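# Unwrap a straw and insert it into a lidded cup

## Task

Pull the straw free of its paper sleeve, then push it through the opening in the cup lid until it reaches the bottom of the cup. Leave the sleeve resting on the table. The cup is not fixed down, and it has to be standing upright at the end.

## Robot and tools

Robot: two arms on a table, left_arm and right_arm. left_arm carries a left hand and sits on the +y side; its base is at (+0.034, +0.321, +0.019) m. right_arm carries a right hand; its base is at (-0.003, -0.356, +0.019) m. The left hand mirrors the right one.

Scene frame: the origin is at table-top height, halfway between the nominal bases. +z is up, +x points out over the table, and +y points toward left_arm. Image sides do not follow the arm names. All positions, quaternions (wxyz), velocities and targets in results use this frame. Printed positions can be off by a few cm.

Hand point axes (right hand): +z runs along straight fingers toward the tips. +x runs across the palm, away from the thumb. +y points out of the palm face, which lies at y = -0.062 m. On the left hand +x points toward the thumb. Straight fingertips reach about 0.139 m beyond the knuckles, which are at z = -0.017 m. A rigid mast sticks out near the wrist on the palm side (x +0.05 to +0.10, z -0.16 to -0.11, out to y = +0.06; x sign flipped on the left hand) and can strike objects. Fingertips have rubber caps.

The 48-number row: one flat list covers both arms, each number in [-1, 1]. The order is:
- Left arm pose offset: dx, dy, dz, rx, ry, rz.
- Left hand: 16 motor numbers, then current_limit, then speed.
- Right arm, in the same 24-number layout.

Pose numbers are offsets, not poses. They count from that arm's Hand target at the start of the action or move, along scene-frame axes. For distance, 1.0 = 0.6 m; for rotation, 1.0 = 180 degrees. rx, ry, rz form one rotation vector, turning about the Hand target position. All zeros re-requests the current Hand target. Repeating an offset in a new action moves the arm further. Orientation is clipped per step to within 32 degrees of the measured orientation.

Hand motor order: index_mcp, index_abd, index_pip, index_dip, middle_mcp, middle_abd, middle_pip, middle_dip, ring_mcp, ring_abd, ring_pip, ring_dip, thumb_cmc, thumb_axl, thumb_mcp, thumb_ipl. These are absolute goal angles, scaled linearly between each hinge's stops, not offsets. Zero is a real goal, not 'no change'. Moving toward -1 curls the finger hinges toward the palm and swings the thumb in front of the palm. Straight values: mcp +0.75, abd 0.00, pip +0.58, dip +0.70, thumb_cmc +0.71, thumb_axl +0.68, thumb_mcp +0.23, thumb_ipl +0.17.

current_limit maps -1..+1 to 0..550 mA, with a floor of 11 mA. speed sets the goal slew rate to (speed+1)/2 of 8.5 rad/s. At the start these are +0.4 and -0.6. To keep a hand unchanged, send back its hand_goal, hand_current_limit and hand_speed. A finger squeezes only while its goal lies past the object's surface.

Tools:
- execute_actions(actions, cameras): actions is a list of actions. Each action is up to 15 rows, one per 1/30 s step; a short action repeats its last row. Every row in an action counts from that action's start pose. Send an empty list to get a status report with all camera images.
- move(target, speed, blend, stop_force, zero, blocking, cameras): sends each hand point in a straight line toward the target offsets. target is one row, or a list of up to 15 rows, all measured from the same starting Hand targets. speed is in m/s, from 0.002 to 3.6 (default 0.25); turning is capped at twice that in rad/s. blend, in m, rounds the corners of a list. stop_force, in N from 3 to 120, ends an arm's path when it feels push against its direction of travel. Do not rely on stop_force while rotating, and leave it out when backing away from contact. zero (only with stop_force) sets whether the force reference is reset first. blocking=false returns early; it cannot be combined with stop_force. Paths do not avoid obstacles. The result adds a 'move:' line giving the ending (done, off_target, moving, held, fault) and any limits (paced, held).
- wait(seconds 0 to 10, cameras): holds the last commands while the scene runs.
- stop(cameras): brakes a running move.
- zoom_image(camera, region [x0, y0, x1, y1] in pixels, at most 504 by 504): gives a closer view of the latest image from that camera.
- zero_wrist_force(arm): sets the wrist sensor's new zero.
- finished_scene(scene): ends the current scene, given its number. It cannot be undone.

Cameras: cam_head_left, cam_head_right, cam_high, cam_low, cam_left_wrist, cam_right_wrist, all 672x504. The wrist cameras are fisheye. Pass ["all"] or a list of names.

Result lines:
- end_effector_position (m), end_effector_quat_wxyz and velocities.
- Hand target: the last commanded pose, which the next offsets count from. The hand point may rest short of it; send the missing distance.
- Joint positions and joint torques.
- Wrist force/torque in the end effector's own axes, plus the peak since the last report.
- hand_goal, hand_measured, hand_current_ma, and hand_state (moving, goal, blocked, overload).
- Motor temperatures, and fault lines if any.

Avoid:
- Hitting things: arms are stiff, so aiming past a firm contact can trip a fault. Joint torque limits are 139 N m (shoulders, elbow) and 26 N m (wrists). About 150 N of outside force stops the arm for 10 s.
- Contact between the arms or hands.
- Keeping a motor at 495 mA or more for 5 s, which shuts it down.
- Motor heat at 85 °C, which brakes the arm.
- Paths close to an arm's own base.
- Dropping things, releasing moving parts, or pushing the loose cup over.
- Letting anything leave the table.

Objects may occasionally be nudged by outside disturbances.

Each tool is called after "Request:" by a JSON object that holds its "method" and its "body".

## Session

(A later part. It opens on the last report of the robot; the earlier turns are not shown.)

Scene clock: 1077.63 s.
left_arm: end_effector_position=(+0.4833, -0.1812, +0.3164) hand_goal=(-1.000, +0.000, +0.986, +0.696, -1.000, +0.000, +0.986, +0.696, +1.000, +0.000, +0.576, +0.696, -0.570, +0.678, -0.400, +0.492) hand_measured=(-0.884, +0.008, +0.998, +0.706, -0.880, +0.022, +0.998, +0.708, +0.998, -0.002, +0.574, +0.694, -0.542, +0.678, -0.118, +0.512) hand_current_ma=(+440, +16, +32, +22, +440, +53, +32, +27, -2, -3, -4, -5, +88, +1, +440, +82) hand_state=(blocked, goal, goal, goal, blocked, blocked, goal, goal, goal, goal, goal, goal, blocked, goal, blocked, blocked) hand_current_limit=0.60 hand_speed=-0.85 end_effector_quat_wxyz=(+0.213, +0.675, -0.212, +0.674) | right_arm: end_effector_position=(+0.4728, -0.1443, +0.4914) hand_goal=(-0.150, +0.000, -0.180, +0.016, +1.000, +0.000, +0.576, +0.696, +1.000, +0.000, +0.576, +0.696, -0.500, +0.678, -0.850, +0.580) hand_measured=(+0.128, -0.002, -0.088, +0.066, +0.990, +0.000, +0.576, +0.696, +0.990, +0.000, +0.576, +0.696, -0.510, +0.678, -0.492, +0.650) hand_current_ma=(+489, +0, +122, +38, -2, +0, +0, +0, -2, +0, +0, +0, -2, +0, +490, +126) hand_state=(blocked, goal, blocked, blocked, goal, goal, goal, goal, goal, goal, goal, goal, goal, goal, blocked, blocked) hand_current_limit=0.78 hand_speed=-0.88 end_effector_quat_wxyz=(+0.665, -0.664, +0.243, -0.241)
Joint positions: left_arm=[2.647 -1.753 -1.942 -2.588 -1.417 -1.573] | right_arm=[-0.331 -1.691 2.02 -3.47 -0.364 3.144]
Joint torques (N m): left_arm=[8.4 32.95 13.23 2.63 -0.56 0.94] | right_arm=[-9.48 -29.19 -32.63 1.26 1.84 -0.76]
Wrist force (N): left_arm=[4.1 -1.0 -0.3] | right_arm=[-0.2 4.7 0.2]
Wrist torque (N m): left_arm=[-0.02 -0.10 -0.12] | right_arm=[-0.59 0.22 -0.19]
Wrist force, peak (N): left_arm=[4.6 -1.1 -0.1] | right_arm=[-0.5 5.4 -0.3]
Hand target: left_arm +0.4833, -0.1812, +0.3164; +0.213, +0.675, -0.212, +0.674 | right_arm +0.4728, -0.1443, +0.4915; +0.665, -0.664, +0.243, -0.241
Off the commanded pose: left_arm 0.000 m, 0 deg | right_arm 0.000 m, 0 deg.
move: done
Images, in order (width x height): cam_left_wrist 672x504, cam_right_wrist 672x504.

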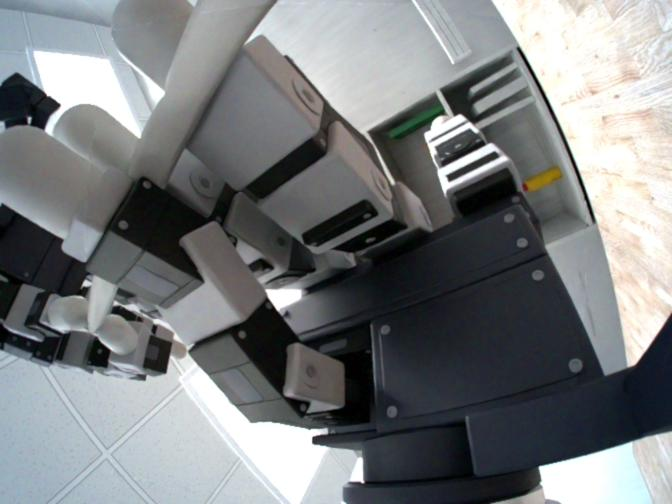

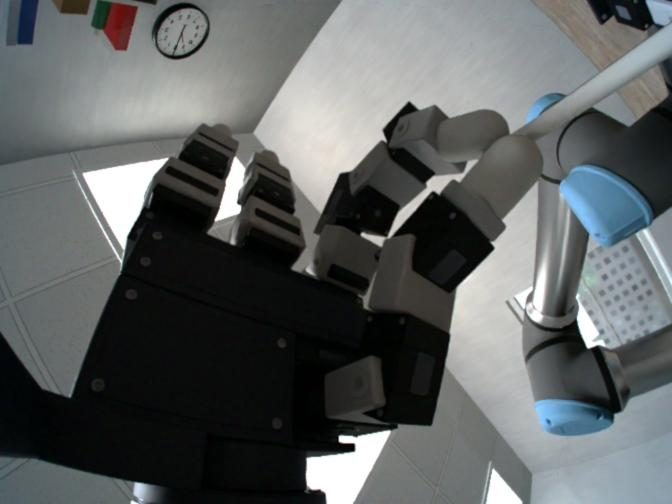

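Request:
{"method": "move", "body": {"target": [0,0,0,0,0,0,-1.0,0,0.985,0.696,-1.0,0,0.985,0.696,1.0,0,0.576,0.696,-0.571,0.677,-0.4,0.492,0.6,-0.85,0,0,0.025,0,0,0,-0.15,0,-0.18,0.016,1.0,0,0.576,0.696,1.0,0,0.576,0.696,-0.5,0.677,-0.85,0.58,0.78,-0.88], "speed": 0.01, "cameras": ["cam_right_wrist","cam_left_wrist"]}}

Request:
{"method": "zoom_image", "body": {"camera": "cam_right_wrist", "region": [400, 20, 672, 224]}}

Scene clock: 1084.27 s.
left_arm: end_effector_position=(+0.4833, -0.1812, +0.3164) hand_goal=(-1.000, +0.000, +0.986, +0.696, -1.000, +0.000, +0.986, +0.696, +1.000, +0.000, +0.576, +0.696, -0.570, +0.678, -0.400, +0.492) hand_measured=(-0.884, +0.008, +0.998, +0.706, -0.882, +0.022, +0.998, +0.708, +0.998, -0.002, +0.574, +0.694, -0.542, +0.686, -0.118, +0.512) hand_current_ma=(+440, +18, +32, +22, +440, +54, +32, +27, -2, -3, -4, -5, +88, +24, +440, +82) hand_state=(blocked, goal, goal, goal, blocked, blocked, goal, goal, goal, goal, goal, goal, blocked, goal, blocked, blocked) hand_current_limit=0.60 hand_speed=-0.85 end_effector_quat_wxyz=(+0.213, +0.675, -0.212, +0.674) | right_arm: end_effector_position=(+0.4728, -0.1443, +0.5064) hand_goal=(-0.150, +0.000, -0.180, +0.016, +1.000, +0.000, +0.576, +0.696, +1.000, +0.000, +0.576, +0.696, -0.500, +0.678, -0.850, +0.580) hand_measured=(+0.128, -0.004, -0.088, +0.066, +0.990, +0.000, +0.576, +0.696, +0.990, +0.000, +0.576, +0.696, -0.508, +0.678, -0.492, +0.650) hand_current_ma=(+489, +0, +121, +38, -2, +0, +0, +0, -2, +0, +0, +0, -1, +0, +489, +126) hand_state=(blocked, goal, blocked, blocked, goal, goal, goal, goal, goal, goal, goal, goal, goal, goal, blocked, blocked) hand_current_limit=0.78 hand_speed=-0.88 end_effector_quat_wxyz=(+0.665, -0.664, +0.243, -0.241)
Joint positions: left_arm=[2.647 -1.753 -1.942 -2.588 -1.417 -1.573] | right_arm=[-0.331 -1.703 1.99 -3.428 -0.364 3.144]
Joint torques (N m): left_arm=[9.2 33.68 12.56 -1.34 -0.45 0.78] | right_arm=[1.69 -30.32 -35.2 1.25 1.41 -0.97]
Wrist force (N): left_arm=[3.3 -0.6 -0.8] | right_arm=[0.1 4.6 0.4]
Wrist torque (N m): left_arm=[0.03 -0.04 -0.11] | right_arm=[-0.59 0.18 -0.17]
Wrist force, peak (N): left_arm=[4.5 -1.1 -0.2] | right_arm=[-0.4 5.4 0.0]
Hand target: left_arm +0.4833, -0.1812, +0.3164; +0.213, +0.675, -0.212, +0.674 | right_arm +0.4728, -0.1443, +0.5065; +0.665, -0.664, +0.243, -0.241
Off the commanded pose: left_arm 0.000 m, 0 deg | right_arm 0.000 m, 0 deg.
move: done
Images, in order (width x height): cam_left_wrist 672x504, cam_right_wrist 672x504.

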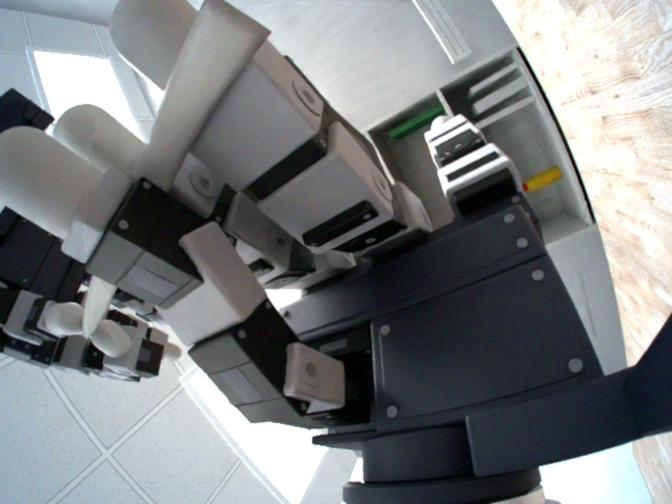

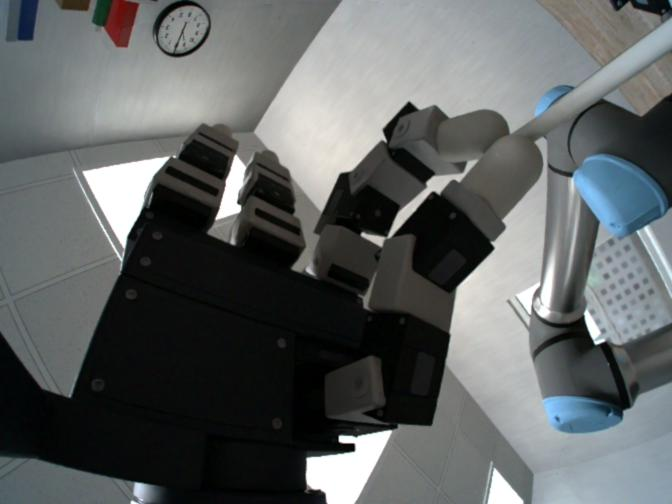

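Scaled by 1.853 from the camera's 672x504 image, which has a finer 960x720 frame.

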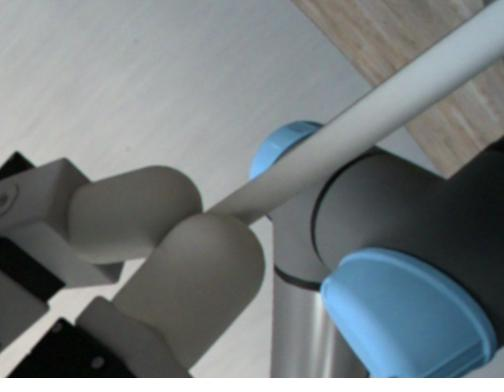

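Request:
{"method": "zoom_image", "body": {"camera": "cam_right_wrist", "region": [480, 80, 600, 170]}}

Request:
{"method": "zoom_image", "body": {"camera": "cam_left_wrist", "region": [60, 0, 320, 200]}}

Request:
{"method": "zoom_image", "body": {"camera": "cam_left_wrist", "region": [0, 240, 180, 400]}}

Scaled by 4.200 from the camera's 672x504 image, which has a finer 960x720 frame.

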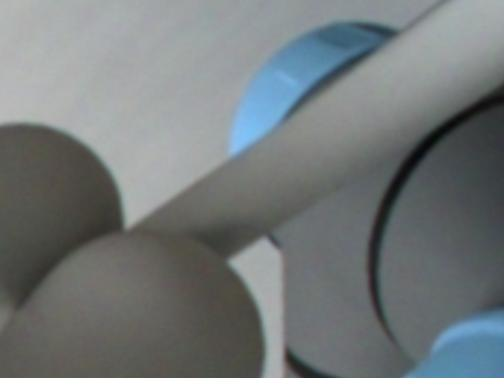

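Scaled by 1.938 from the camera's 672x504 image, which has a finer 960x720 frame.

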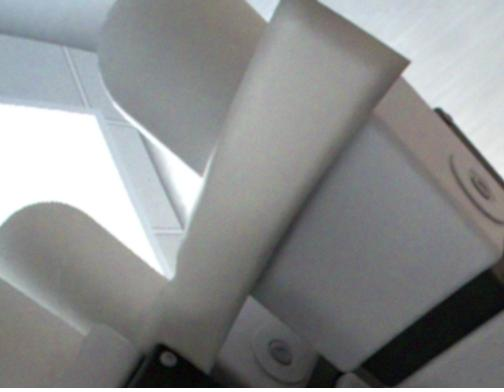

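Scaled by 2.800 from the camera's 672x504 image, which has a finer 960x720 frame.

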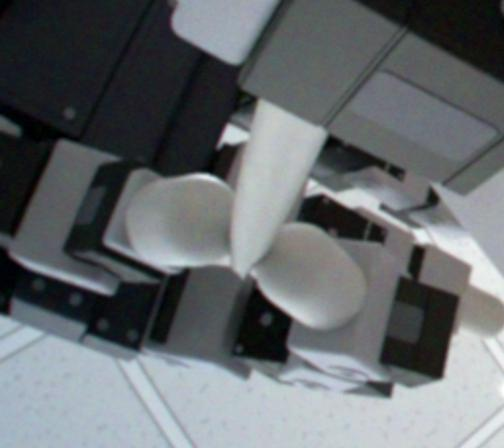

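Request:
{"method": "move", "body": {"target": [[0,0,0,0,0,0,-1.0,0,0.985,0.696,-1.0,0,0.985,0.696,1.0,0,0.576,0.696,-0.571,0.677,-0.4,0.492,0.72,-0.85,0,0,0,0,0,0,0.36,0,-0.153,0.072,1.0,0,0.576,0.696,1.0,0,0.576,0.696,-0.5,0.677,-0.4,0.686,0.6,-0.8],[0,0,0,0,0,0,-1.0,0,0.985,0.696,-1.0,0,0.985,0.696,1.0,0,0.576,0.696,-0.571,0.677,-0.4,0.492,0.72,-0.85,-0.0083,-0.01,-0.0067,0,0,0,0.36,0,-0.153,0.072,1.0,0,0.576,0.696,1.0,0,0.576,0.696,-0.5,0.677,-0.45,0.686,0.6,-0.8]], "speed": 0.05, "cameras": ["cam_right_wrist","cam_left_wrist"]}}

Request:
{"method": "zoom_image", "body": {"camera": "cam_right_wrist", "region": [450, 60, 600, 172]}}

Request:
{"method": "zoom_image", "body": {"camera": "cam_left_wrist", "region": [0, 240, 180, 400]}}

Scene clock: 1121.20 s.
left_arm: end_effector_position=(+0.4833, -0.1812, +0.3164) hand_goal=(-1.000, +0.000, +0.986, +0.696, -1.000, +0.000, +0.986, +0.696, +1.000, +0.000, +0.576, +0.696, -0.570, +0.678, -0.400, +0.492) hand_measured=(-0.884, -0.012, +0.998, +0.706, -0.886, -0.002, +0.998, +0.708, +0.998, -0.002, +0.574, +0.694, -0.554, +0.684, -0.118, +0.512) hand_current_ma=(+473, -25, +32, +22, +473, -2, +32, +27, -2, -3, -4, -5, +41, +13, +473, +82) hand_state=(blocked, goal, goal, goal, blocked, goal, goal, goal, goal, goal, goal, goal, goal, goal, blocked, blocked) hand_current_limit=0.72 hand_speed=-0.85 end_effector_quat_wxyz=(+0.213, +0.675, -0.212, +0.674) | right_arm: end_effector_position=(+0.4679, -0.1503, +0.5025) hand_goal=(+0.360, +0.000, -0.152, +0.072, +1.000, +0.000, +0.576, +0.696, +1.000, +0.000, +0.576, +0.696, -0.500, +0.678, -0.450, +0.686) hand_measured=(+0.344, -0.004, -0.150, +0.076, +0.990, +0.000, +0.576, +0.696, +0.990, +0.000, +0.576, +0.696, -0.504, +0.676, -0.442, +0.688) hand_current_ma=(-4, +0, +0, +0, -2, +0, +0, +0, -2, +0, +0, +0, +0, +0, +1, +0) hand_state=(goal, goal, goal, goal, goal, goal, goal, goal, goal, goal, goal, goal, goal, goal, goal, goal) hand_current_limit=0.60 hand_speed=-0.80 end_effector_quat_wxyz=(+0.665, -0.664, +0.243, -0.241)
Joint positions: left_arm=[2.647 -1.753 -1.942 -2.588 -1.417 -1.573] | right_arm=[-0.354 -1.714 2.01 -3.436 -0.341 3.144]
Joint torques (N m): left_arm=[8.13 34.11 13 2.68 -0.51 0.95] | right_arm=[-11.08 -27.17 -9.31 -2.08 2.17 1.43]
Wrist force (N): left_arm=[-1.3 0.3 0.2] | right_arm=[-0.9 -2.1 1.3]
Wrist torque (N m): left_arm=[0.06 0.11 0.00] | right_arm=[-0.83 0.27 -0.08]
Wrist force, peak (N): left_arm=[4.0 -1.0 -0.4] | right_arm=[-0.4 4.8 0.6]
Hand target: left_arm +0.4833, -0.1812, +0.3164; +0.213, +0.675, -0.212, +0.674 | right_arm +0.4679, -0.1503, +0.5025; +0.665, -0.664, +0.243, -0.241
Off the commanded pose: left_arm 0.000 m, 0 deg | right_arm 0.000 m, 0 deg.
move: done
Images, in order (width x height): cam_left_wrist 672x504, cam_right_wrist 672x504.

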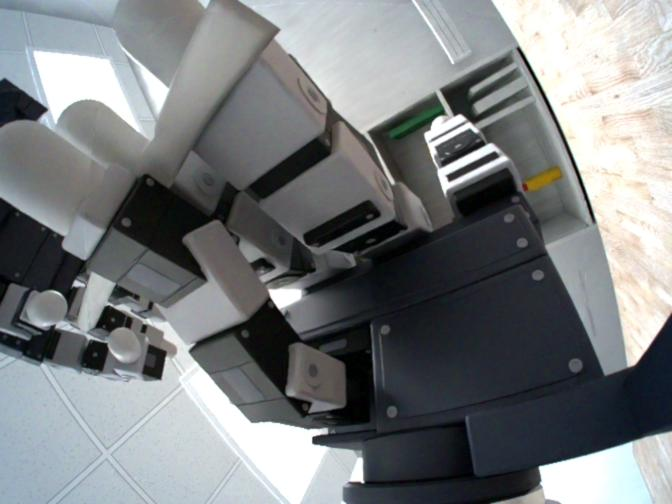

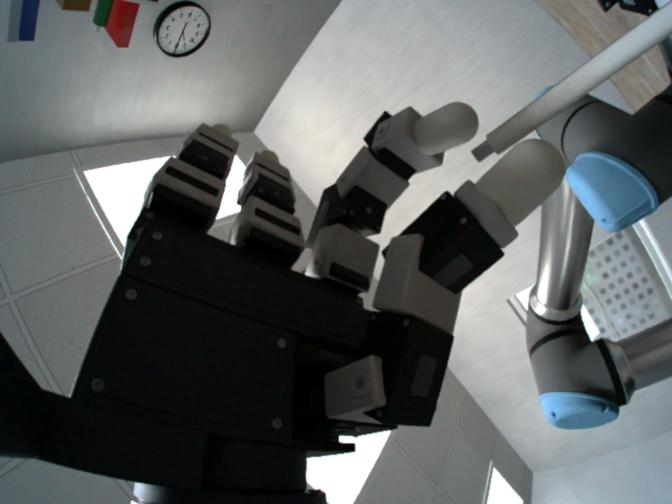

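Scaled by 3.360 from the camera's 672x504 image, which has a finer 960x720 frame.

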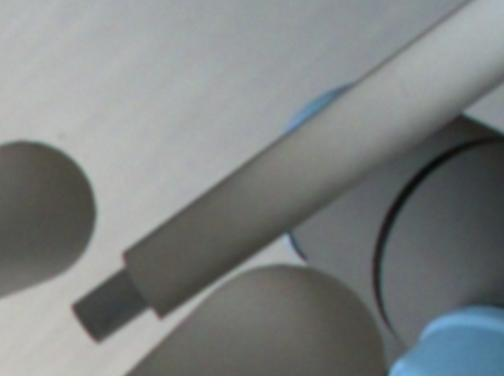

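Scaled by 2.800 from the camera's 672x504 image, which has a finer 960x720 frame.

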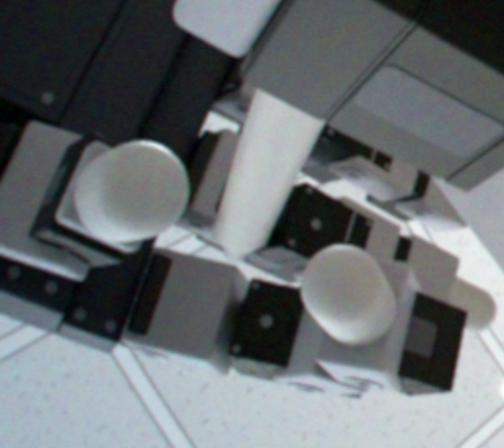

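Request:
{"method": "move", "body": {"target": [[0,0,0,0,0,0,-1.0,0,0.985,0.696,-1.0,0,0.985,0.696,1.0,0,0.576,0.696,-0.571,0.677,-0.4,0.492,0.72,-0.85,0,0,0.0075,0,0,0,0.28,0,-0.153,0.072,1.0,0,0.576,0.696,1.0,0,0.576,0.696,-0.5,0.677,-0.53,0.686,0.6,-0.8],[0,0,0,0,0,0,-1.0,0,0.985,0.696,-1.0,0,0.985,0.696,1.0,0,0.576,0.696,-0.571,0.677,-0.4,0.492,0.72,-0.85,0,0,0.0075,0,0,0,-0.1,0,-0.22,0.0,1.0,0,0.576,0.696,1.0,0,0.576,0.696,-0.5,0.677,-0.95,0.6,0.77,-0.85]], "speed": 0.05, "cameras": ["cam_right_wrist","cam_left_wrist"]}}

Request:
{"method": "zoom_image", "body": {"camera": "cam_right_wrist", "region": [450, 60, 600, 172]}}

Request:
{"method": "zoom_image", "body": {"camera": "cam_left_wrist", "region": [0, 240, 180, 400]}}

Scene clock: 1141.57 s.
left_arm: end_effector_position=(+0.4833, -0.1812, +0.3164) hand_goal=(-1.000, +0.000, +0.986, +0.696, -1.000, +0.000, +0.986, +0.696, +1.000, +0.000, +0.576, +0.696, -0.570, +0.678, -0.400, +0.492) hand_measured=(-0.884, -0.012, +0.998, +0.706, -0.886, -0.002, +0.998, +0.708, +0.998, -0.002, +0.574, +0.694, -0.554, +0.684, -0.118, +0.512) hand_current_ma=(+473, -25, +32, +22, +473, -1, +32, +27, -2, -3, -4, -5, +41, +13, +473, +82) hand_state=(blocked, goal, goal, goal, blocked, goal, goal, goal, goal, goal, goal, goal, goal, goal, blocked, blocked) hand_current_limit=0.72 hand_speed=-0.85 end_effector_quat_wxyz=(+0.213, +0.675, -0.212, +0.674) | right_arm: end_effector_position=(+0.4679, -0.1503, +0.5070) hand_goal=(-0.100, +0.000, -0.220, +0.000, +1.000, +0.000, +0.576, +0.696, +1.000, +0.000, +0.576, +0.696, -0.500, +0.678, -0.950, +0.600) hand_measured=(+0.228, -0.004, -0.168, +0.032, +0.990, +0.000, +0.576, +0.696, +0.990, +0.000, +0.576, +0.696, -0.504, +0.676, -0.552, +0.658) hand_current_ma=(+487, +0, +40, +15, -2, +0, +0, +0, -2, +0, +0, +0, +0, +0, +487, +87) hand_state=(blocked, goal, blocked, blocked, goal, goal, goal, goal, goal, goal, goal, goal, goal, goal, blocked, blocked) hand_current_limit=0.77 hand_speed=-0.85 end_effector_quat_wxyz=(+0.665, -0.664, +0.243, -0.241)
Joint positions: left_arm=[2.647 -1.753 -1.942 -2.588 -1.417 -1.573] | right_arm=[-0.354 -1.717 2 -3.424 -0.341 3.144]
Joint torques (N m): left_arm=[9.42 34.95 12.68 4.23 -0.35 0.66] | right_arm=[-5.15 -27.13 -31.85 1.43 0.69 -1.3]
Wrist force (N): left_arm=[-1.0 0.5 0.2] | right_arm=[-0.9 -1.9 1.7]
Wrist torque (N m): left_arm=[0.07 0.11 0.03] | right_arm=[-0.83 0.28 -0.10]
Wrist force, peak (N): left_arm=[-1.6 0.3 0.1] | right_arm=[-1.2 -2.5 1.4]
Hand target: left_arm +0.4833, -0.1812, +0.3164; +0.213, +0.675, -0.212, +0.674 | right_arm +0.4679, -0.1503, +0.5070; +0.665, -0.664, +0.243, -0.241
Off the commanded pose: left_arm 0.000 m, 0 deg | right_arm 0.000 m, 0 deg.
move: done
Images, in order (width x height): cam_left_wrist 672x504, cam_right_wrist 672x504.

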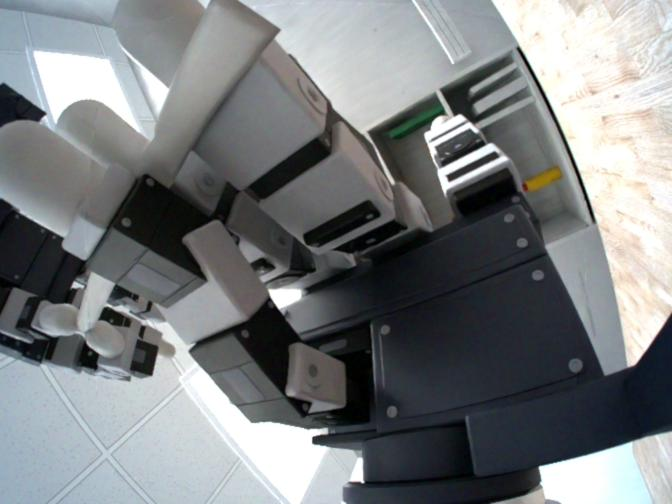

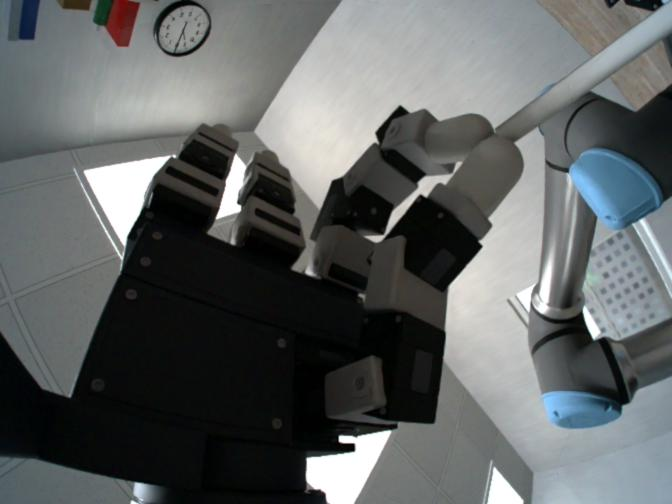

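Scaled by 3.360 from the camera's 672x504 image, which has a finer 960x720 frame.

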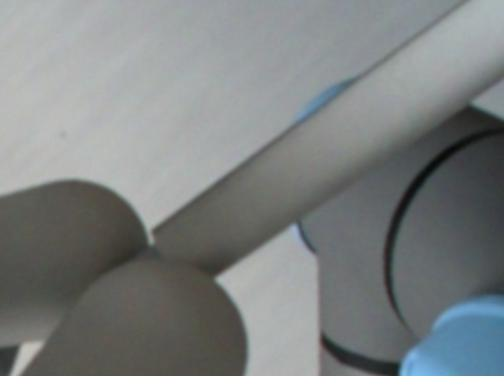

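Scaled by 2.800 from the camera's 672x504 image, which has a finer 960x720 frame.

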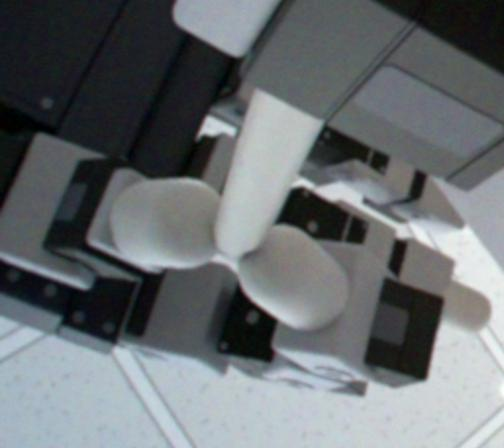

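Request:
{"method": "move", "body": {"target": [0,0,0,0,0,0,-1.0,0,0.985,0.696,-1.0,0,0.985,0.696,1.0,0,0.576,0.696,-0.571,0.677,-0.4,0.492,0.77,-0.85,0,0,0.033,0,0,0,-0.1,0,-0.22,0.0,1.0,0,0.576,0.696,1.0,0,0.576,0.696,-0.5,0.677,-0.95,0.6,0.77,-0.85], "speed": 0.01, "cameras": ["cam_right_wrist","cam_left_wrist"]}}

Request:
{"method": "zoom_image", "body": {"camera": "cam_right_wrist", "region": [450, 60, 600, 172]}}

Request:
{"method": "zoom_image", "body": {"camera": "cam_left_wrist", "region": [0, 240, 180, 400]}}

Scene clock: 1148.37 s.
left_arm: end_effector_position=(+0.4833, -0.1812, +0.3164) hand_goal=(-1.000, +0.000, +0.986, +0.696, -1.000, +0.000, +0.986, +0.696, +1.000, +0.000, +0.576, +0.696, -0.570, +0.678, -0.400, +0.492) hand_measured=(-0.884, -0.010, +0.998, +0.706, -0.886, -0.004, +0.998, +0.708, +0.998, -0.002, +0.574, +0.694, -0.556, +0.682, -0.118, +0.512) hand_current_ma=(+487, -20, +32, +22, +483, -6, +32, +27, -2, -3, -4, -5, +34, +12, +487, +82) hand_state=(blocked, goal, goal, goal, blocked, goal, goal, goal, goal, goal, goal, goal, goal, goal, blocked, blocked) hand_current_limit=0.77 hand_speed=-0.85 end_effector_quat_wxyz=(+0.213, +0.675, -0.212, +0.674) | right_arm: end_effector_position=(+0.4678, -0.1503, +0.5266) hand_goal=(-0.100, +0.000, -0.220, +0.000, +1.000, +0.000, +0.576, +0.696, +1.000, +0.000, +0.576, +0.696, -0.500, +0.678, -0.950, +0.600) hand_measured=(+0.192, -0.002, -0.138, +0.038, +0.990, +0.000, +0.576, +0.696, +0.990, +0.000, +0.576, +0.696, -0.506, +0.676, -0.598, +0.658) hand_current_ma=(+487, +0, +100, +22, -2, +0, +0, +0, -2, +0, +0, +0, -1, +0, +487, +86) hand_state=(blocked, goal, blocked, blocked, goal, goal, goal, goal, goal, goal, goal, goal, goal, goal, blocked, blocked) hand_current_limit=0.77 hand_speed=-0.85 end_effector_quat_wxyz=(+0.665, -0.664, +0.243, -0.241) end_effector_velocity=(+0.000, +0.000, +0.001) end_effector_angular_velocity=(-0.001, -0.001, -0.001)
Joint positions: left_arm=[2.647 -1.753 -1.942 -2.588 -1.417 -1.573] | right_arm=[-0.354 -1.73 1.959 -3.37 -0.341 3.144]
Joint velocities: left_arm=[within noise] | right_arm=[0 -0.001 -0.003 0.005 -0.001 -0.002]
Joint torques (N m): left_arm=[9.02 36.71 13.41 2.41 -0.52 0.74] | right_arm=[-8.01 -27.09 -32.65 1.48 1.75 -1.14]
Wrist force (N): left_arm=[-1.2 0.4 0.1] | right_arm=[-1.0 -2.3 1.6]
Wrist torque (N m): left_arm=[0.08 0.10 0.00] | right_arm=[-0.89 0.27 -0.10]
Wrist force, peak (N): left_arm=[2.2 0.4 0.0] | right_arm=[-0.4 -3.1 1.7]
Hand target: left_arm +0.4833, -0.1812, +0.3164; +0.213, +0.675, -0.212, +0.674 | right_arm +0.4679, -0.1503, +0.5268; +0.665, -0.664, +0.243, -0.241
Off the commanded pose: left_arm 0.000 m, 0 deg | right_arm 0.000 m, 0 deg.
move: done
Images, in order (width x height): cam_left_wrist 672x504, cam_right_wrist 672x504.

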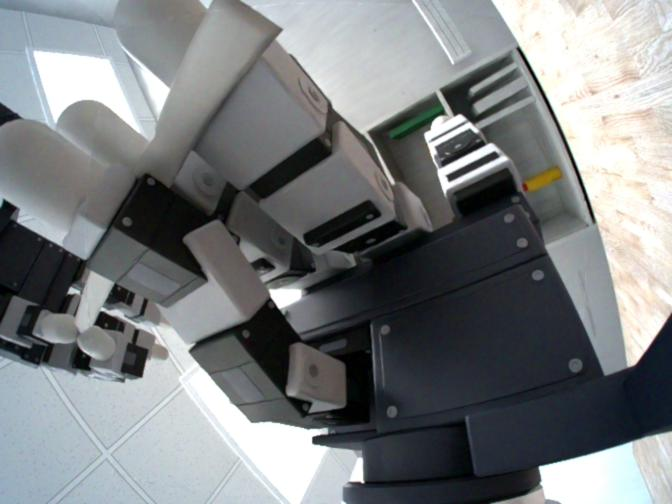

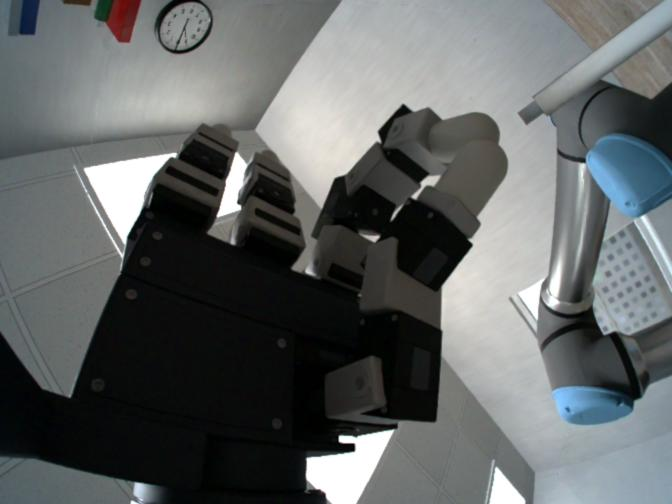

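Scaled by 3.360 from the camera's 672x504 image, which has a finer 960x720 frame.

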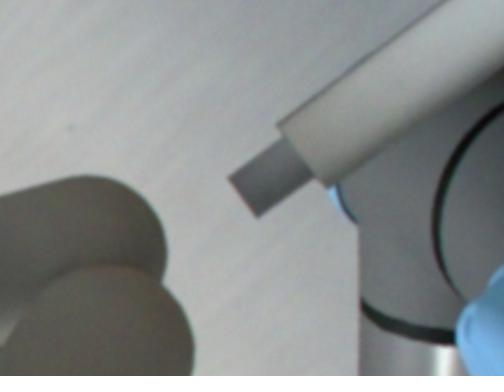

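Scaled by 2.800 from the camera's 672x504 image, which has a finer 960x720 frame.

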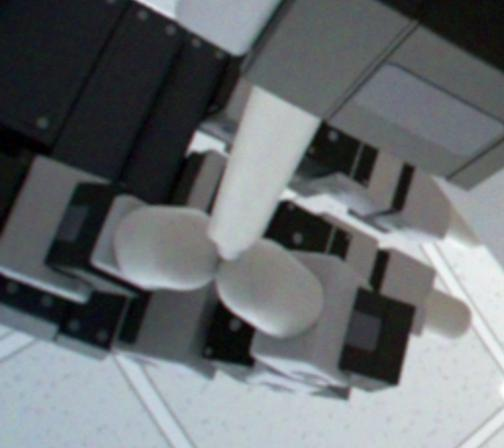

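Request:
{"method": "move", "body": {"target": [[0,0,0,0,0,0,-1.0,0,0.985,0.696,-1.0,0,0.985,0.696,1.0,0,0.576,0.696,-0.571,0.677,-0.4,0.492,0.7,-0.85,0,0,0.122,0,0,0,0.754,0,-0.3,-0.61,1.0,0,0.576,0.696,1.0,0,0.576,0.696,-0.571,0.677,0.23,0.17,0.6,-0.5],[0,0,0,0,0,0,-1.0,0,0.985,0.696,-1.0,0,0.985,0.696,1.0,0,0.576,0.696,-0.571,0.677,-0.4,0.492,0.7,-0.85,0.0213,-0.0797,0.122,-0.3215,-0.383,0,0.754,0,-0.3,-0.61,1.0,0,0.576,0.696,1.0,0,0.576,0.696,-0.571,0.677,0.23,0.17,0.6,-0.5]], "speed": 0.25, "cameras": ["cam_right_wrist","cam_left_wrist","cam_high","cam_head_left"]}}

Scene clock: 1224.97 s.
left_arm: end_effector_position=(+0.4833, -0.1812, +0.3164) hand_goal=(-1.000, +0.000, +0.986, +0.696, -1.000, +0.000, +0.986, +0.696, +1.000, +0.000, +0.576, +0.696, -0.570, +0.678, -0.400, +0.492) hand_measured=(-0.884, -0.010, +0.998, +0.706, -0.886, -0.004, +0.998, +0.708, +0.998, -0.002, +0.574, +0.694, -0.556, +0.682, -0.118, +0.512) hand_current_ma=(+467, -20, +32, +22, +467, -6, +32, +27, -2, -3, -4, -5, +34, +12, +467, +82) hand_state=(blocked, goal, goal, goal, blocked, goal, goal, goal, goal, goal, goal, goal, goal, goal, blocked, blocked) hand_current_limit=0.70 hand_speed=-0.85 end_effector_quat_wxyz=(+0.213, +0.675, -0.212, +0.674) | right_arm: end_effector_position=(+0.4806, -0.1981, +0.6000) hand_goal=(+0.754, +0.000, -0.300, -0.610, +1.000, +0.000, +0.576, +0.696, +1.000, +0.000, +0.576, +0.696, -0.570, +0.678, +0.230, +0.170) hand_measured=(+0.752, +0.000, -0.298, -0.608, +0.998, +0.002, +0.576, +0.696, +0.998, +0.002, +0.576, +0.696, -0.564, +0.680, +0.228, +0.172) hand_current_ma=(+0, +0, +0, +0, +0, +0, +0, +0, +0, +0, +0, +0, +1, +0, +0, +0) hand_state=(goal, goal, goal, goal, goal, goal, goal, goal, goal, goal, goal, goal, goal, goal, goal, goal) hand_current_limit=0.60 hand_speed=-0.50 end_effector_quat_wxyz=(-0.300, +0.642, +0.298, +0.640)
Joint positions: left_arm=[2.647 -1.753 -1.942 -2.588 -1.417 -1.573] | right_arm=[-0.371 -1.93 2.073 -3.283 -0.325 1.572]
Joint torques (N m): left_arm=[9.21 32.59 12.51 -0.37 -0.6 0.9] | right_arm=[-11.57 -18.44 -10.72 1.28 -0.29 -1.69]
Wrist force (N): left_arm=[-1.5 0.4 0.0] | right_arm=[2.3 -1.7 2.6]
Wrist torque (N m): left_arm=[0.08 0.12 -0.01] | right_arm=[-0.60 -0.56 0.26]
Wrist force, peak (N): left_arm=[-1.6 0.2 0.1] | right_arm=[2.2 -1.5 2.9]
Hand target: left_arm +0.4833, -0.1812, +0.3164; +0.213, +0.675, -0.212, +0.674 | right_arm +0.4806, -0.1981, +0.6000; -0.299, +0.642, +0.298, +0.640
Off the commanded pose: left_arm 0.000 m, 0 deg | right_arm 0.000 m, 0 deg.
move: done
Images, in order (width x height): cam_head_left 672x504, cam_high 672x504, cam_left_wrist 672x504, cam_right_wrist 672x504.

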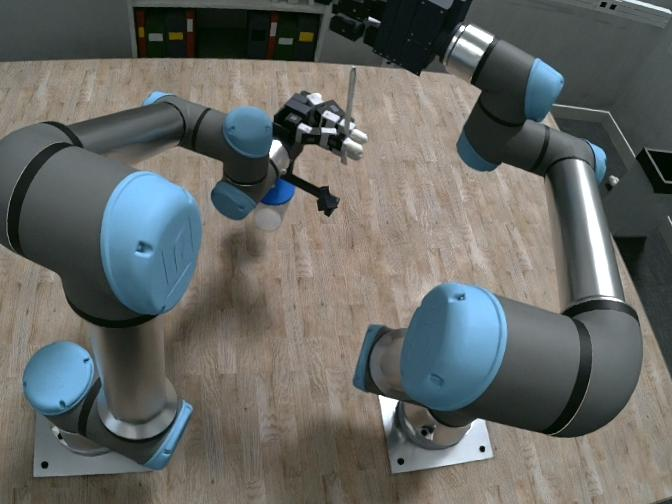

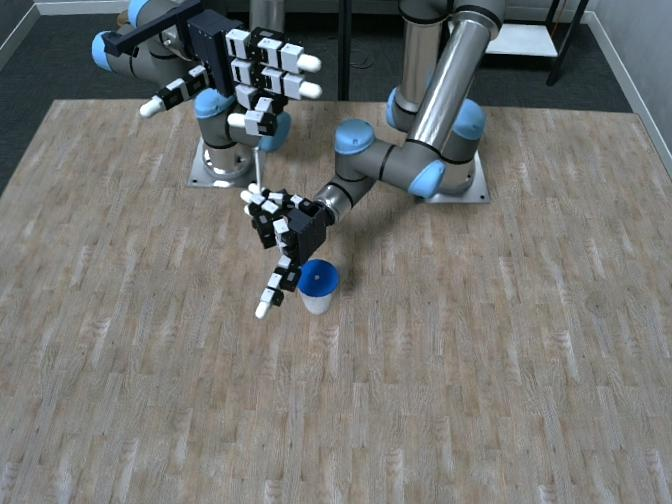

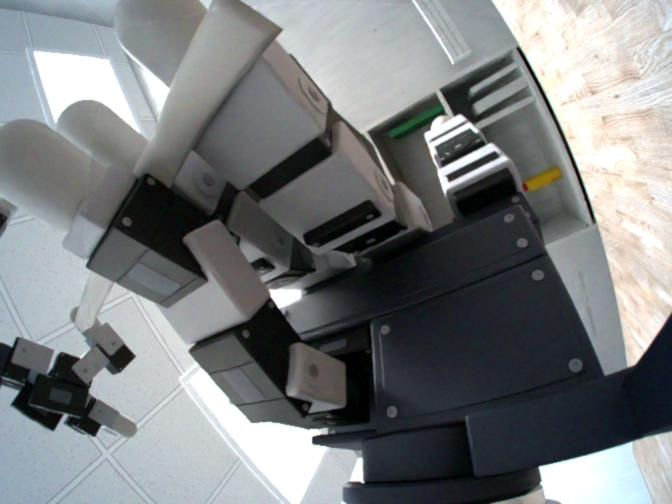

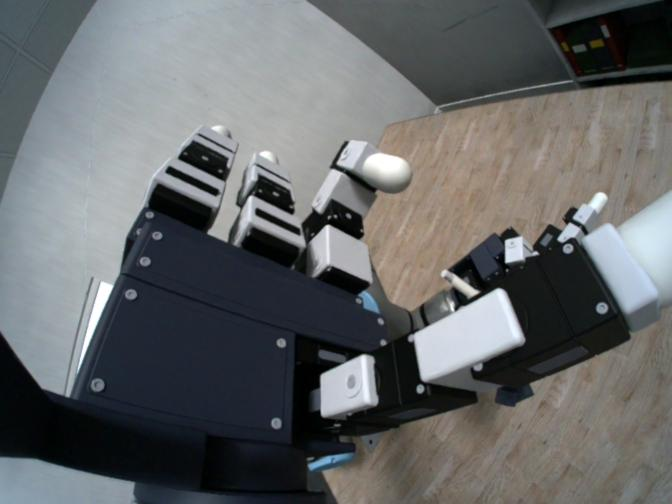

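Request:
{"method": "move", "body": {"target": [[0,0,0,0,0,0,-1.0,0,0.985,0.696,-1.0,0,0.985,0.696,1.0,0,0.576,0.696,-0.571,0.677,-0.4,0.492,0.7,-0.85,0,0,0,0,0,0,0.754,0,-0.3,-0.61,1.0,0,0.576,0.696,1.0,0,0.576,0.696,-0.571,0.677,1.0,0.17,0.6,-0.5],[0,0,0,0,0,0,-1.0,0,0.985,0.696,-1.0,0,0.985,0.696,1.0,0,0.576,0.696,-0.571,0.677,-0.4,0.492,0.7,-0.85,0,0,-0.1,0,0,0,0.754,0,-0.3,-0.61,1.0,0,0.576,0.696,1.0,0,0.576,0.696,-0.571,0.677,1.0,0.17,0.6,-0.5]], "speed": 0.15, "cameras": ["cam_right_wrist","cam_left_wrist","cam_high"]}}

Request:
{"method": "zoom_image", "body": {"camera": "cam_right_wrist", "region": [300, 120, 500, 320]}}

Request:
{"method": "zoom_image", "body": {"camera": "cam_high", "region": [200, 50, 340, 220]}}

Request:
{"method": "zoom_image", "body": {"camera": "cam_left_wrist", "region": [0, 220, 180, 400]}}

Scene clock: 1238.63 s.
left_arm: end_effector_position=(+0.4833, -0.1812, +0.3164) hand_goal=(-1.000, +0.000, +0.986, +0.696, -1.000, +0.000, +0.986, +0.696, +1.000, +0.000, +0.576, +0.696, -0.570, +0.678, -0.400, +0.492) hand_measured=(-0.884, -0.010, +0.998, +0.706, -0.886, -0.004, +0.998, +0.708, +0.998, -0.002, +0.574, +0.694, -0.556, +0.682, -0.118, +0.512) hand_current_ma=(+467, -20, +32, +22, +467, -6, +32, +27, -2, -3, -4, -5, +34, +12, +467, +82) hand_state=(blocked, goal, goal, goal, blocked, goal, goal, goal, goal, goal, goal, goal, goal, goal, blocked, blocked) hand_current_limit=0.70 hand_speed=-0.85 end_effector_quat_wxyz=(+0.213, +0.675, -0.212, +0.674) | right_arm: end_effector_position=(+0.4806, -0.1981, +0.5400) hand_goal=(+0.754, +0.000, -0.300, -0.610, +1.000, +0.000, +0.576, +0.696, +1.000, +0.000, +0.576, +0.696, -0.570, +0.678, +1.000, +0.170) hand_measured=(+0.752, +0.000, -0.298, -0.608, +0.998, +0.002, +0.576, +0.696, +0.998, +0.002, +0.576, +0.696, -0.564, +0.676, +0.998, +0.172) hand_current_ma=(+0, +0, +0, +0, +0, +0, +0, +0, +0, +0, +0, +0, +1, +0, +0, +0) hand_state=(goal, goal, goal, goal, goal, goal, goal, goal, goal, goal, goal, goal, goal, goal, goal, goal) hand_current_limit=0.60 hand_speed=-0.50 end_effector_quat_wxyz=(-0.299, +0.642, +0.298, +0.640)
Joint positions: left_arm=[2.647 -1.753 -1.942 -2.588 -1.417 -1.573] | right_arm=[-0.371 -1.892 2.206 -3.453 -0.325 1.57]
Joint torques (N m): left_arm=[8.22 32.83 13.4 -0.35 -0.79 0.73] | right_arm=[-12.27 7.23 -8.33 -2.1 2.19 1.74]
Wrist force (N): left_arm=[-1.2 0.4 0.0] | right_arm=[2.2 -1.8 3.1]
Wrist torque (N m): left_arm=[0.09 0.09 0.01] | right_arm=[-0.65 -0.49 0.16]
Wrist force, peak (N): left_arm=[-1.5 0.3 0.2] | right_arm=[3.3 -1.6 2.4]
Hand target: left_arm +0.4833, -0.1812, +0.3164; +0.213, +0.675, -0.212, +0.674 | right_arm +0.4806, -0.1981, +0.5400; -0.299, +0.642, +0.298, +0.640
Off the commanded pose: left_arm 0.000 m, 0 deg | right_arm 0.000 m, 0 deg.
move: done
Images, in order (width x height): cam_high 672x504, cam_left_wrist 672x504, cam_right_wrist 672x504.

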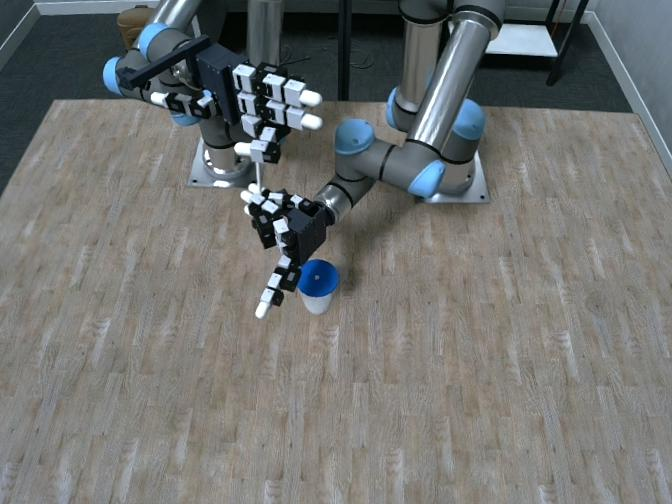

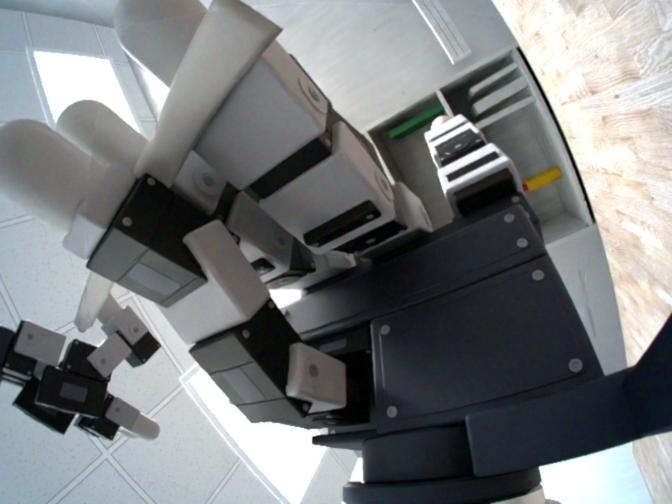

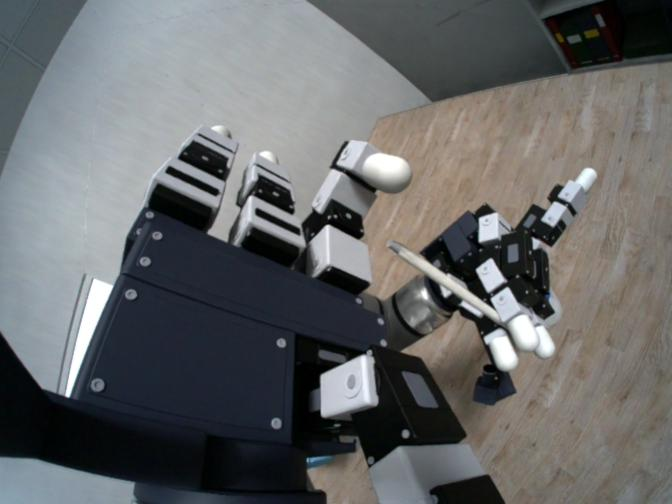

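Scaled by 2.520 from the camera's 672x504 image, which has a finer 960x720 frame.

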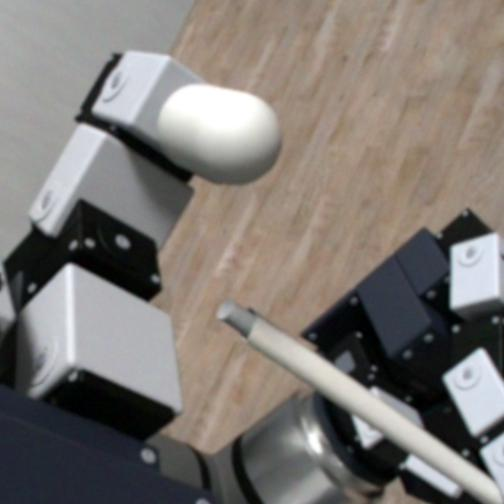

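Scaled by 2.965 from the camera's 672x504 image, which has a finer 960x720 frame.

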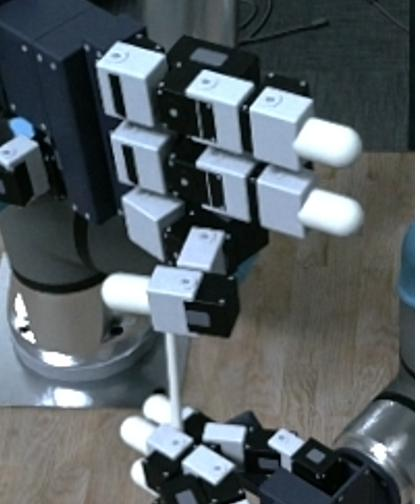

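Scaled by 2.800 from the camera's 672x504 image, which has a finer 960x720 frame.

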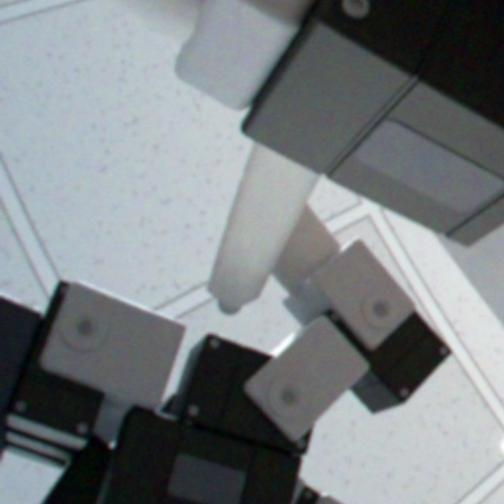

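Request:
{"method": "move", "body": {"target": [0,0,0,0,0,0,-1.0,0,0.985,0.696,-1.0,0,0.985,0.696,1.0,0,0.576,0.696,-0.571,0.677,-0.4,0.492,0.7,-0.85,0.0123,0.0002,-0.02,0,0,0,0.754,0,-0.3,-0.61,1.0,0,0.576,0.696,1.0,0,0.576,0.696,-0.571,0.677,1.0,0.17,0.6,-0.5], "speed": 0.1, "cameras": ["cam_right_wrist","cam_left_wrist"]}}

Request:
{"method": "zoom_image", "body": {"camera": "cam_right_wrist", "region": [300, 120, 500, 320]}}

Request:
{"method": "zoom_image", "body": {"camera": "cam_left_wrist", "region": [0, 220, 180, 400]}}

Scene clock: 1248.80 s.
left_arm: end_effector_position=(+0.4833, -0.1812, +0.3164) hand_goal=(-1.000, +0.000, +0.986, +0.696, -1.000, +0.000, +0.986, +0.696, +1.000, +0.000, +0.576, +0.696, -0.570, +0.678, -0.400, +0.492) hand_measured=(-0.884, -0.010, +0.998, +0.706, -0.886, -0.004, +0.998, +0.708, +0.998, -0.002, +0.574, +0.694, -0.556, +0.682, -0.118, +0.512) hand_current_ma=(+467, -20, +32, +22, +467, -6, +32, +27, -2, -3, -4, -5, +34, +12, +467, +82) hand_state=(blocked, goal, goal, goal, blocked, goal, goal, goal, goal, goal, goal, goal, goal, goal, blocked, blocked) hand_current_limit=0.70 hand_speed=-0.85 end_effector_quat_wxyz=(+0.213, +0.675, -0.212, +0.674) | right_arm: end_effector_position=(+0.4880, -0.1980, +0.5280) hand_goal=(+0.754, +0.000, -0.300, -0.610, +1.000, +0.000, +0.576, +0.696, +1.000, +0.000, +0.576, +0.696, -0.570, +0.678, +1.000, +0.170) hand_measured=(+0.752, +0.000, -0.298, -0.608, +0.998, +0.002, +0.576, +0.696, +0.998, +0.002, +0.576, +0.696, -0.564, +0.676, +0.998, +0.172) hand_current_ma=(+0, +0, +0, +0, +0, +0, +0, +0, +0, +0, +0, +0, +1, +0, +0, +0) hand_state=(goal, goal, goal, goal, goal, goal, goal, goal, goal, goal, goal, goal, goal, goal, goal, goal) hand_current_limit=0.60 hand_speed=-0.50 end_effector_quat_wxyz=(-0.299, +0.642, +0.298, +0.640)
Joint positions: left_arm=[2.647 -1.753 -1.942 -2.588 -1.417 -1.573] | right_arm=[-0.359 -1.857 2.216 -3.497 -0.336 1.571]
Joint torques (N m): left_arm=[8.87 29.92 13.37 -0.71 -0.95 0.82] | right_arm=[11.13 4.75 -9.54 -1.66 -1.51 1.48]
Wrist force (N): left_arm=[-1.3 0.3 0.1] | right_arm=[2.0 -1.9 2.8]
Wrist torque (N m): left_arm=[0.07 0.10 0.00] | right_arm=[-0.61 -0.47 0.15]
Wrist force, peak (N): left_arm=[-1.5 0.3 0.2] | right_arm=[2.2 -1.9 3.3]
Hand target: left_arm +0.4833, -0.1812, +0.3164; +0.213, +0.675, -0.212, +0.674 | right_arm +0.4880, -0.1980, +0.5280; -0.299, +0.642, +0.298, +0.640
Off the commanded pose: left_arm 0.000 m, 0 deg | right_arm 0.000 m, 0 deg.
move: done
Images, in order (width x height): cam_left_wrist 672x504, cam_right_wrist 672x504.

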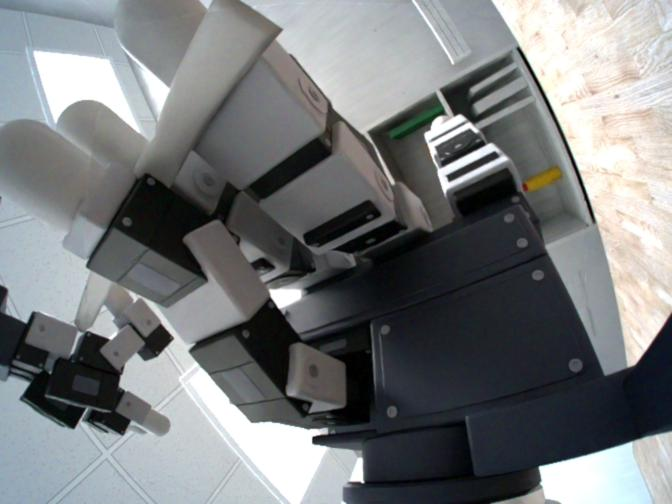

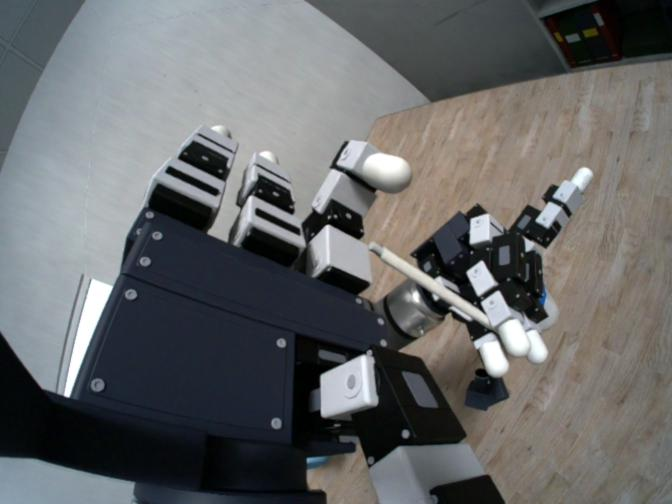

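Scaled by 2.520 from the camera's 672x504 image, which has a finer 960x720 frame.

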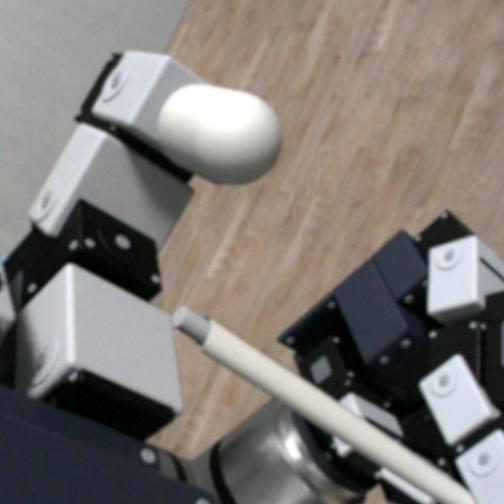

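Scaled by 2.800 from the camera's 672x504 image, which has a finer 960x720 frame.

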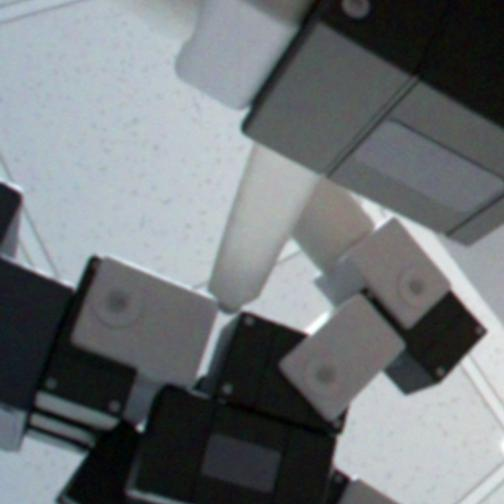

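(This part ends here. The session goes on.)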